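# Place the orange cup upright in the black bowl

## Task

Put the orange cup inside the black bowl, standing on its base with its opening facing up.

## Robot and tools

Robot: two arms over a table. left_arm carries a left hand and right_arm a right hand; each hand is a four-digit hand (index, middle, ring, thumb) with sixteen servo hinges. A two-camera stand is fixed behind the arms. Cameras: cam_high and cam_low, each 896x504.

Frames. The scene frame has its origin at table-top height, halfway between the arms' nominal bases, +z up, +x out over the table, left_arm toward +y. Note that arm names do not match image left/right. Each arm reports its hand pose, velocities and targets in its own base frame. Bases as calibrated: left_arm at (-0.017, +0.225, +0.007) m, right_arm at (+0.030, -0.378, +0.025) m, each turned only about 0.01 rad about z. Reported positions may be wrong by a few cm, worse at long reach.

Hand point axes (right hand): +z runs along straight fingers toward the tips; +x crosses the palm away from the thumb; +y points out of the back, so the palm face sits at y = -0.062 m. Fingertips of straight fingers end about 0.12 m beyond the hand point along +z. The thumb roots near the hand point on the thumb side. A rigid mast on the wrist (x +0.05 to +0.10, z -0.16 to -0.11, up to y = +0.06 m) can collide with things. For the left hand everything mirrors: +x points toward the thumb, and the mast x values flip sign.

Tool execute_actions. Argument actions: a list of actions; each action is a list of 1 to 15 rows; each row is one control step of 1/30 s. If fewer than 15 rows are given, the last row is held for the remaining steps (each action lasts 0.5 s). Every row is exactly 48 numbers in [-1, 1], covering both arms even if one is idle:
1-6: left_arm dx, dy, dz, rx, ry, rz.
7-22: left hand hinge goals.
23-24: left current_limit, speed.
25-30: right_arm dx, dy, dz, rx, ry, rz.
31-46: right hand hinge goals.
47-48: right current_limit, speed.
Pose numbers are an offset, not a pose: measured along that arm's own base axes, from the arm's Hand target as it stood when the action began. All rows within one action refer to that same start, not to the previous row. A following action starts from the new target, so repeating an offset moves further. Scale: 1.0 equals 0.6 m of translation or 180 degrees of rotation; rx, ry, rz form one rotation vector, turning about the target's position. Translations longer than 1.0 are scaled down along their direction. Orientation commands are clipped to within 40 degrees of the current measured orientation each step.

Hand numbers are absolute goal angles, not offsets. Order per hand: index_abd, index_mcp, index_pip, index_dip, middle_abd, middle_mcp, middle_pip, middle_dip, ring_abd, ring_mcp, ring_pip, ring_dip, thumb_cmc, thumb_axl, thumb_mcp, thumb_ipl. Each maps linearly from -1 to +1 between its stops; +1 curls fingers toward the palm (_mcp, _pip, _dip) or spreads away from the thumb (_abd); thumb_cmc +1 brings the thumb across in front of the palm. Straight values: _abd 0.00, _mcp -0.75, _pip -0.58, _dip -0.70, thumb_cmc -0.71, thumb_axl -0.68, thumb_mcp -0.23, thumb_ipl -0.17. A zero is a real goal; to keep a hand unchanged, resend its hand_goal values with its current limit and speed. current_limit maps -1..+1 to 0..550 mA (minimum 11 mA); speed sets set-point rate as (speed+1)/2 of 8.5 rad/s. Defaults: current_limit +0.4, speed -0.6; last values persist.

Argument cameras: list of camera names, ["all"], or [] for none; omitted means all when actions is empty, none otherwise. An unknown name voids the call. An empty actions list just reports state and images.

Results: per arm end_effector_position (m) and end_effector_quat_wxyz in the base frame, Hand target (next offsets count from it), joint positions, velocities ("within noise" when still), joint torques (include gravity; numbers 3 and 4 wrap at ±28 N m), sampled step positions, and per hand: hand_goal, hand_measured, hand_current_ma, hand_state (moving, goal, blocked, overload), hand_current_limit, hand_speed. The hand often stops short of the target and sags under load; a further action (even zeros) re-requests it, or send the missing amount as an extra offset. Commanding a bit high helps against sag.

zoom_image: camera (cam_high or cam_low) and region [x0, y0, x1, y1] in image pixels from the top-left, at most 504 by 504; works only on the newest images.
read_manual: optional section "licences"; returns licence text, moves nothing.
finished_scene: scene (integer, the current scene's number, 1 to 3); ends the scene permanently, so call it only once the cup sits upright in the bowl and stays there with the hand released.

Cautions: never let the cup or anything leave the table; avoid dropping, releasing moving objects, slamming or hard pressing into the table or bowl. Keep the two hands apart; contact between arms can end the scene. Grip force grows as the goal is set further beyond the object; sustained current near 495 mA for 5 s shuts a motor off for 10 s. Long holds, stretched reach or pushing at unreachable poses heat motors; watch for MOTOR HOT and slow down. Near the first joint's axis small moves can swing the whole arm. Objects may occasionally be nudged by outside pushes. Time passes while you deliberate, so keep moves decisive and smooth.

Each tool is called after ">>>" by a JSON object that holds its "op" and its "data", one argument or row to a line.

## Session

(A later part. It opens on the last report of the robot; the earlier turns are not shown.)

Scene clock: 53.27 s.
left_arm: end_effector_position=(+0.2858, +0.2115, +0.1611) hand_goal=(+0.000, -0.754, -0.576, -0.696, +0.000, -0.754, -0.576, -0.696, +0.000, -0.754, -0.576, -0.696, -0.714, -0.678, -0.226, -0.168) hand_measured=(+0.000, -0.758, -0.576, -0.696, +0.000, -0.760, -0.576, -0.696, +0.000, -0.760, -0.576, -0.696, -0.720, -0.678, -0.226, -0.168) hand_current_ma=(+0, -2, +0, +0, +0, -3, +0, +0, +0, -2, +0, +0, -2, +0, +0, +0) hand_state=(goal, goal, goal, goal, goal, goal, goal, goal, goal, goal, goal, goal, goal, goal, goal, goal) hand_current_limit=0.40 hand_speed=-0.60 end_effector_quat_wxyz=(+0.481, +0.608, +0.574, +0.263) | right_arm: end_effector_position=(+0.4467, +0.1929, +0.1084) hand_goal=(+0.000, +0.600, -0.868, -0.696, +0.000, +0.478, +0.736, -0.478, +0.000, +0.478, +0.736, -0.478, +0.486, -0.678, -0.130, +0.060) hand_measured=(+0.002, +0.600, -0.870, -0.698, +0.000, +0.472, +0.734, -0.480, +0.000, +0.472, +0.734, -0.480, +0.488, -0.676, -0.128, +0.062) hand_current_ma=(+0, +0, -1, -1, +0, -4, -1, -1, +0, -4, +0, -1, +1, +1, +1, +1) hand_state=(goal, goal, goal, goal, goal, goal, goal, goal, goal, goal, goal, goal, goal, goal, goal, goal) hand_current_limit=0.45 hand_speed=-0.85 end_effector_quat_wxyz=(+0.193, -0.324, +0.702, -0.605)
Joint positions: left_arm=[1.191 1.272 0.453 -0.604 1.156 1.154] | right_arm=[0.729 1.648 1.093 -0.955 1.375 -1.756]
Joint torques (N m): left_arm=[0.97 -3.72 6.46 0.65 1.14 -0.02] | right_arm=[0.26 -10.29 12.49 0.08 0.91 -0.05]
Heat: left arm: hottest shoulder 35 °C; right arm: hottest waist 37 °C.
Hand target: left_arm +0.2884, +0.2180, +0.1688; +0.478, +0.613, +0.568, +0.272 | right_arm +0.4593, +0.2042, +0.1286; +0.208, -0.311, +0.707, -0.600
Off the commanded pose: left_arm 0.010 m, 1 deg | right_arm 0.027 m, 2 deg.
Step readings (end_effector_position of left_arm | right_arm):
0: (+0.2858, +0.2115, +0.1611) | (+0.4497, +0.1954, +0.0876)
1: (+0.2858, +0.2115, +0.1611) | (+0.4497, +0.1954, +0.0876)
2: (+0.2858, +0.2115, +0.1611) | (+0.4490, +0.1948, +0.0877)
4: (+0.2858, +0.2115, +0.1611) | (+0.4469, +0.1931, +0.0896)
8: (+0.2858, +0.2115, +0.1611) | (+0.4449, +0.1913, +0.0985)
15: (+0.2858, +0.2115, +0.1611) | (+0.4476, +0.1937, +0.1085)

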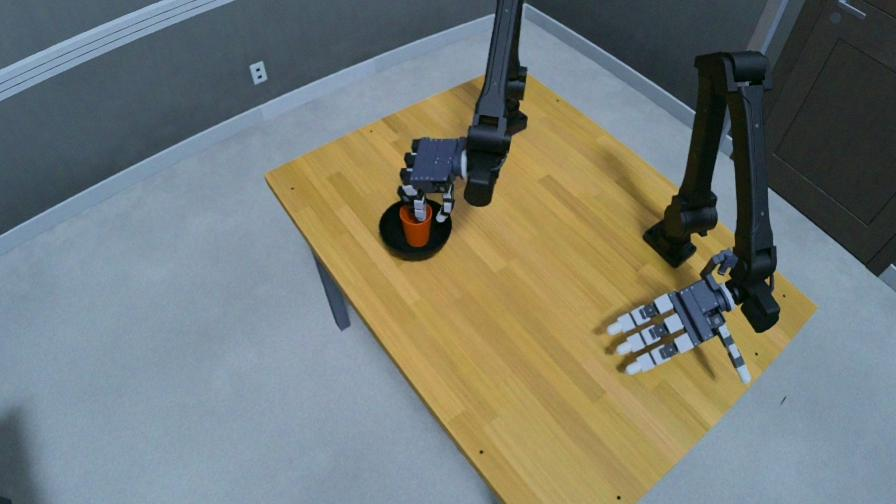

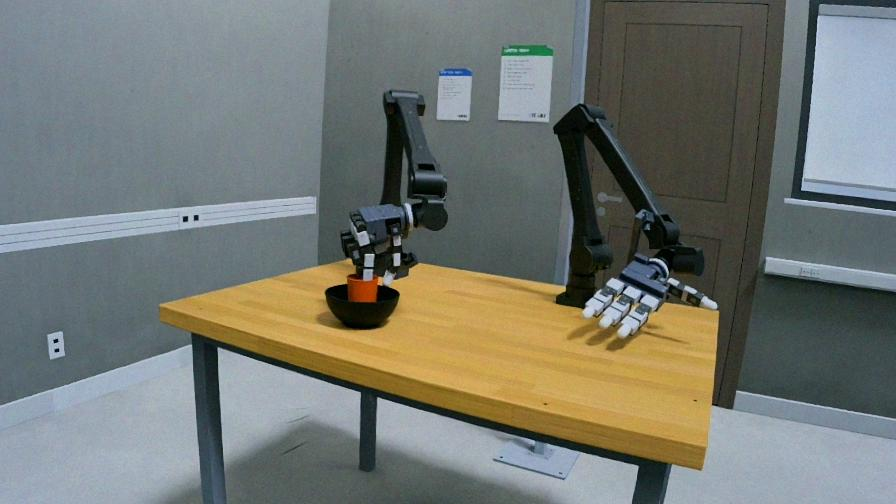

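>>> {"op": "execute_actions", "data": {
  "actions": [
    [[0,0,0,0,0,0,0,-0.754,-0.576,-0.696,0,-0.754,-0.576,-0.696,0,-0.754,-0.576,-0.696,-0.714,-0.678,-0.226,-0.168,0.4,-0.6,0.003,0.002,0.04,0,0,0,0,0.60,-0.8686,-0.696,0,0.479,0.737,-0.478,0,0.479,0.737,-0.478,0.486,-0.678,-0.13,0.06,0.45,-0.85]]
  ],
  "cameras": ["all"]
}}

>>> {"op": "zoom_image", "data": {
  "camera": "cam_low",
  "region": [315, 200, 435, 340]
}}

>>> {"op": "zoom_image", "data": {
  "camera": "cam_high",
  "region": [370, 145, 470, 265]
}}

Scene clock: 54.37 s.
left_arm: end_effector_position=(+0.2858, +0.2115, +0.1611) hand_goal=(+0.000, -0.754, -0.576, -0.696, +0.000, -0.754, -0.576, -0.696, +0.000, -0.754, -0.576, -0.696, -0.714, -0.678, -0.226, -0.168) hand_measured=(+0.000, -0.758, -0.576, -0.696, +0.000, -0.760, -0.576, -0.696, +0.000, -0.760, -0.576, -0.696, -0.720, -0.678, -0.226, -0.168) hand_current_ma=(+0, -2, +0, +0, +0, -3, +0, +0, +0, -2, +0, +0, -2, +0, +0, +0) hand_state=(goal, goal, goal, goal, goal, goal, goal, goal, goal, goal, goal, goal, goal, goal, goal, goal) hand_current_limit=0.40 hand_speed=-0.60 end_effector_quat_wxyz=(+0.481, +0.608, +0.574, +0.263) | right_arm: end_effector_position=(+0.4487, +0.1948, +0.1320) hand_goal=(+0.000, +0.600, -0.868, -0.696, +0.000, +0.478, +0.736, -0.478, +0.000, +0.478, +0.736, -0.478, +0.486, -0.678, -0.130, +0.060) hand_measured=(+0.002, +0.600, -0.870, -0.698, +0.000, +0.472, +0.734, -0.480, +0.000, +0.472, +0.734, -0.480, +0.488, -0.676, -0.128, +0.062) hand_current_ma=(+0, +0, -1, -1, +0, -4, -1, -1, +0, -4, +0, -1, +1, +1, +1, +1) hand_state=(goal, goal, goal, goal, goal, goal, goal, goal, goal, goal, goal, goal, goal, goal, goal, goal) hand_current_limit=0.45 hand_speed=-0.85 end_effector_quat_wxyz=(+0.192, -0.325, +0.701, -0.605)
Joint positions: left_arm=[1.191 1.272 0.453 -0.604 1.156 1.154] | right_arm=[0.729 1.622 1.13 -1.014 1.375 -1.764]
Joint torques (N m): left_arm=[0.91 -3.66 6.45 0.62 1.13 -0.02] | right_arm=[0.21 -10.17 12.93 -0.01 0.93 -0.02]
Heat: left arm: hottest shoulder 35 °C; right arm: hottest waist 37 °C.
Hand target: left_arm +0.2884, +0.2180, +0.1688; +0.478, +0.613, +0.568, +0.272 | right_arm +0.4612, +0.2055, +0.1528; +0.208, -0.311, +0.707, -0.600
Off the commanded pose: left_arm 0.010 m, 1 deg | right_arm 0.026 m, 3 deg.
Step readings (end_effector_position of left_arm | right_arm):
0: (+0.2858, +0.2115, +0.1611) | (+0.4467, +0.1929, +0.1084)
1: (+0.2858, +0.2115, +0.1611) | (+0.4468, +0.1929, +0.1085)
2: (+0.2858, +0.2115, +0.1611) | (+0.4465, +0.1927, +0.1088)
4: (+0.2858, +0.2115, +0.1611) | (+0.4460, +0.1923, +0.1109)
8: (+0.2858, +0.2115, +0.1611) | (+0.4473, +0.1935, +0.1214)
15: (+0.2858, +0.2115, +0.1611) | (+0.4496, +0.1955, +0.1321)

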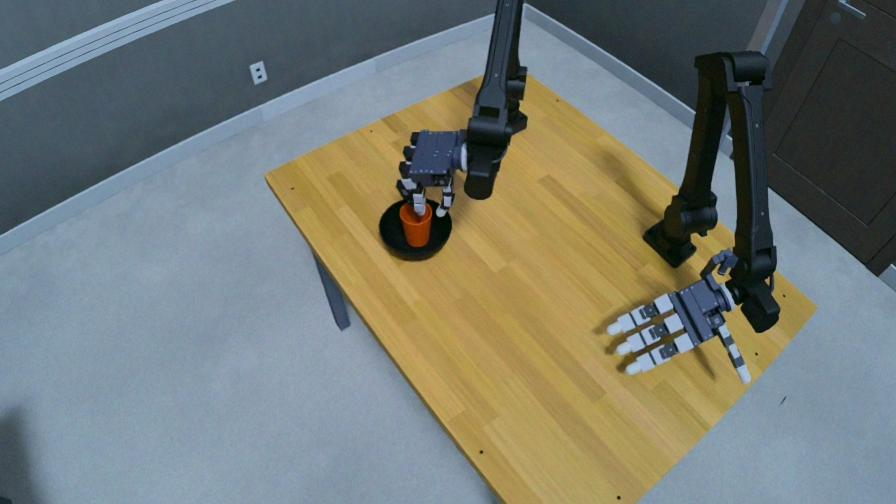

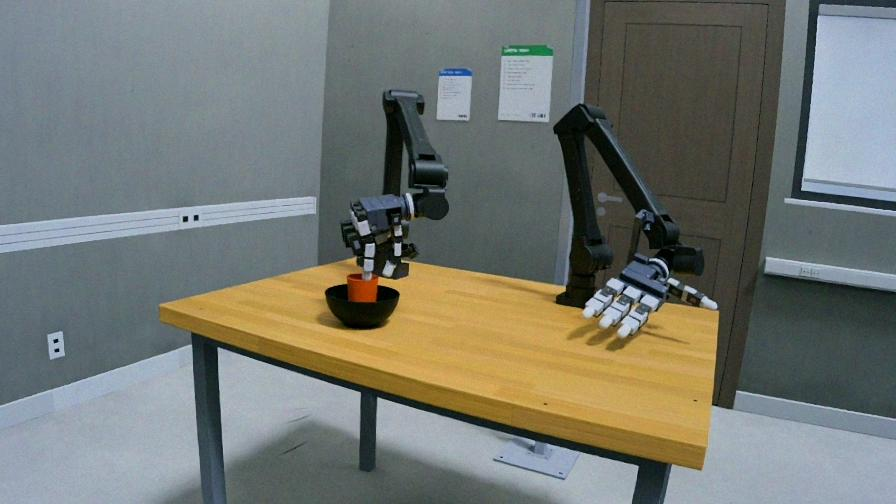

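Scaled by 3.600 from the camera's 896x504 image, which has a finer 1280x720 frame.

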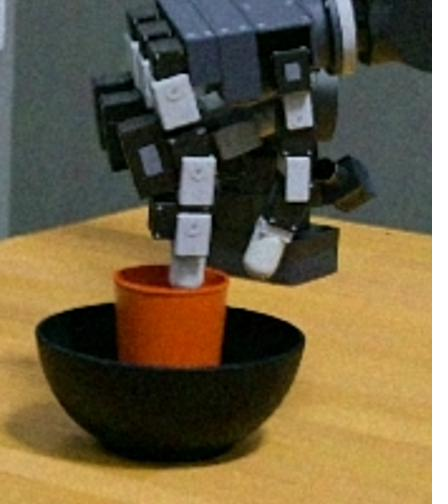

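Scaled by 4.200 from the camera's 896x504 image, which has a finer 1280x720 frame.

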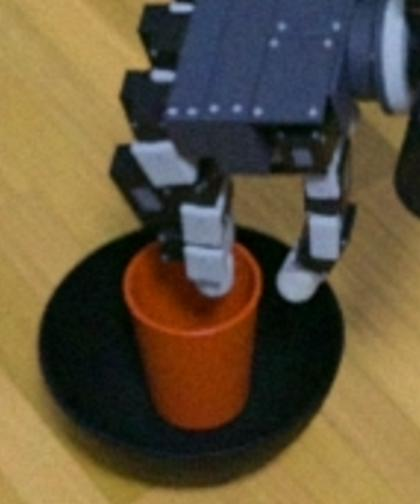

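>>> {"op": "execute_actions", "data": {
  "actions": [
    [[0,0,0,0,0,0,0,-0.754,-0.576,-0.696,0,-0.754,-0.576,-0.696,0,-0.754,-0.576,-0.696,-0.714,-0.678,-0.226,-0.168,0.4,-0.6,0,0,0.06,0,0,0,0,0.60,-0.8686,-0.696,0,0.479,0.737,-0.478,0,0.479,0.737,-0.478,0.486,-0.678,-0.13,0.06,0.45,-0.85]],
    [[0,0,0,0,0,0,0,-0.754,-0.576,-0.696,0,-0.754,-0.576,-0.696,0,-0.754,-0.576,-0.696,-0.714,-0.678,-0.226,-0.168,0.4,-0.6,0,0,0.1,0,0,0,0,0.60,-0.8686,-0.696,0,0.479,0.737,-0.478,0,0.479,0.737,-0.478,0.486,-0.678,-0.13,0.06,0.45,-0.85]],
    [[0,0,0,0,0,0,0,-0.754,-0.576,-0.696,0,-0.754,-0.576,-0.696,0,-0.754,-0.576,-0.696,-0.714,-0.678,-0.226,-0.168,0.4,-0.6,-0.05,0.05,0.05,0,0,0,0,0.60,-0.8686,-0.696,0,0.479,0.737,-0.478,0,0.479,0.737,-0.478,0.486,-0.678,-0.13,0.06,0.45,-0.85]]
  ],
  "cameras": ["all"]
}}

>>> {"op": "zoom_image", "data": {
  "camera": "cam_low",
  "region": [315, 200, 435, 340]
}}

>>> {"op": "zoom_image", "data": {
  "camera": "cam_high",
  "region": [370, 145, 470, 265]
}}

Scene clock: 56.90 s.
left_arm: end_effector_position=(+0.2858, +0.2115, +0.1611) hand_goal=(+0.000, -0.754, -0.576, -0.696, +0.000, -0.754, -0.576, -0.696, +0.000, -0.754, -0.576, -0.696, -0.714, -0.678, -0.226, -0.168) hand_measured=(+0.000, -0.758, -0.576, -0.696, +0.000, -0.760, -0.576, -0.696, +0.000, -0.760, -0.576, -0.696, -0.720, -0.678, -0.226, -0.168) hand_current_ma=(+0, -2, +0, +0, +0, -3, +0, +0, +0, -2, +0, +0, -2, +0, +0, +0) hand_state=(goal, goal, goal, goal, goal, goal, goal, goal, goal, goal, goal, goal, goal, goal, goal, goal) hand_current_limit=0.40 hand_speed=-0.60 end_effector_quat_wxyz=(+0.481, +0.608, +0.574, +0.263) | right_arm: end_effector_position=(+0.4211, +0.2267, +0.2597) hand_goal=(+0.000, +0.600, -0.868, -0.696, +0.000, +0.478, +0.736, -0.478, +0.000, +0.478, +0.736, -0.478, +0.486, -0.678, -0.130, +0.060) hand_measured=(+0.002, +0.600, -0.870, -0.698, +0.000, +0.472, +0.734, -0.480, +0.000, +0.472, +0.734, -0.480, +0.488, -0.676, -0.128, +0.062) hand_current_ma=(+0, +0, -1, -1, +0, -4, -1, -1, +0, -3, +0, -1, +0, +1, +0, +1) hand_state=(goal, goal, goal, goal, goal, goal, goal, goal, goal, goal, goal, goal, goal, goal, goal, goal) hand_current_limit=0.45 hand_speed=-0.85 end_effector_quat_wxyz=(+0.202, -0.340, +0.696, -0.600)
Joint positions: left_arm=[1.191 1.272 0.453 -0.604 1.156 1.154] | right_arm=[0.821 1.559 1.407 -1.621 1.366 -1.493]
Joint torques (N m): left_arm=[0.91 -3.6 6.48 0.61 1.13 -0.01] | right_arm=[-0.09 -9.17 14.19 -0.29 0.88 0.07]
Heat: left arm: hottest shoulder 35 °C; right arm: hottest waist 37 °C.
Hand target: left_arm +0.2884, +0.2180, +0.1688; +0.478, +0.613, +0.568, +0.272 | right_arm +0.4311, +0.2354, +0.2786; +0.208, -0.311, +0.707, -0.600
Off the commanded pose: left_arm 0.010 m, 1 deg | right_arm 0.023 m, 4 deg.
Step readings (end_effector_position of left_arm | right_arm):
0: (+0.2858, +0.2115, +0.1611) | (+0.4486, +0.1947, +0.1320)
1: (+0.2858, +0.2115, +0.1611) | (+0.4486, +0.1947, +0.1321)
2: (+0.2858, +0.2115, +0.1611) | (+0.4482, +0.1944, +0.1325)
4: (+0.2858, +0.2115, +0.1611) | (+0.4472, +0.1936, +0.1360)
8: (+0.2858, +0.2115, +0.1611) | (+0.4480, +0.1943, +0.1523)
15: (+0.2858, +0.2115, +0.1611) | (+0.4507, +0.1966, +0.1695)
16: (+0.2858, +0.2115, +0.1611) | (+0.4503, +0.1963, +0.1697)
17: (+0.2858, +0.2115, +0.1611) | (+0.4494, +0.1956, +0.1705)
19: (+0.2858, +0.2115, +0.1611) | (+0.4480, +0.1945, +0.1762)
23: (+0.2858, +0.2115, +0.1611) | (+0.4497, +0.1960, +0.2029)
30: (+0.2858, +0.2115, +0.1611) | (+0.4520, +0.1981, +0.2332)
31: (+0.2858, +0.2115, +0.1611) | (+0.4512, +0.1975, +0.2333)
32: (+0.2858, +0.2115, +0.1611) | (+0.4487, +0.1972, +0.2337)
34: (+0.2858, +0.2115, +0.1611) | (+0.4412, +0.1976, +0.2361)
38: (+0.2858, +0.2115, +0.1611) | (+0.4264, +0.2132, +0.2466)
45: (+0.2858, +0.2115, +0.1611) | (+0.4183, +0.2243, +0.2657)

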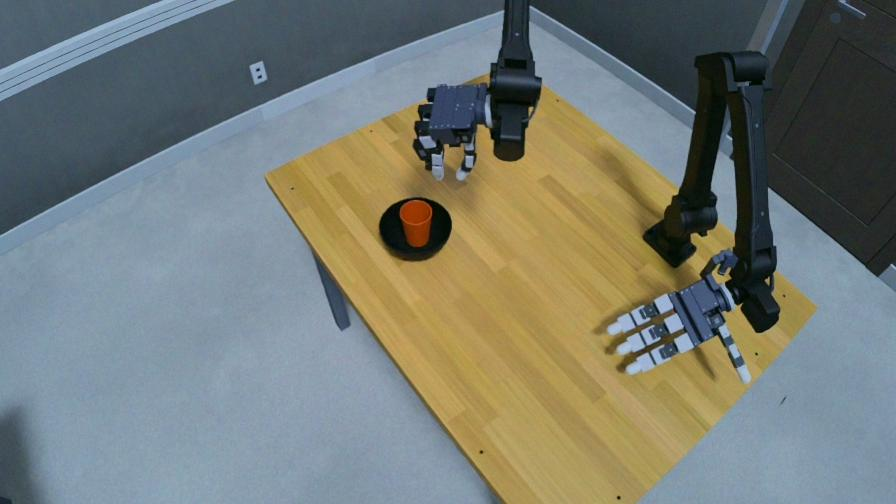

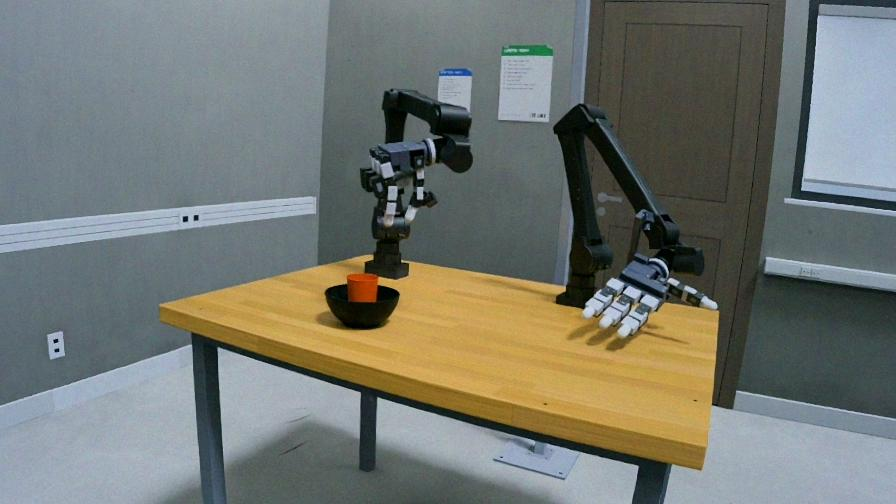

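Scaled by 3.600 from the camera's 896x504 image, which has a finer 1280x720 frame.

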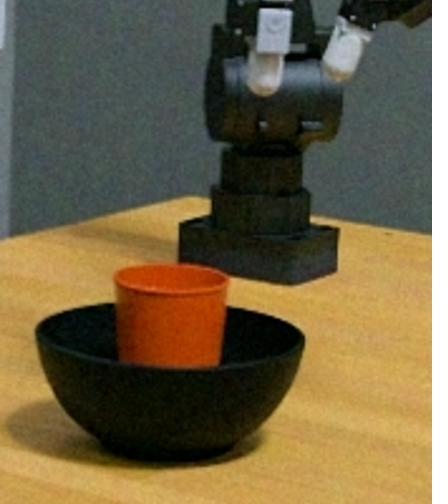

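Scaled by 4.200 from the camera's 896x504 image, which has a finer 1280x720 frame.

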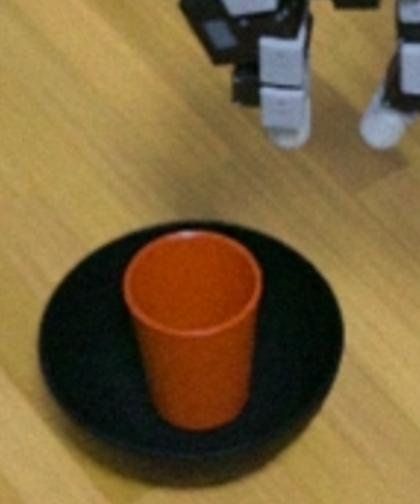

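>>> {"op": "finished_scene", "data": {
  "scene": 2
}}

The scene is finished: the task was done.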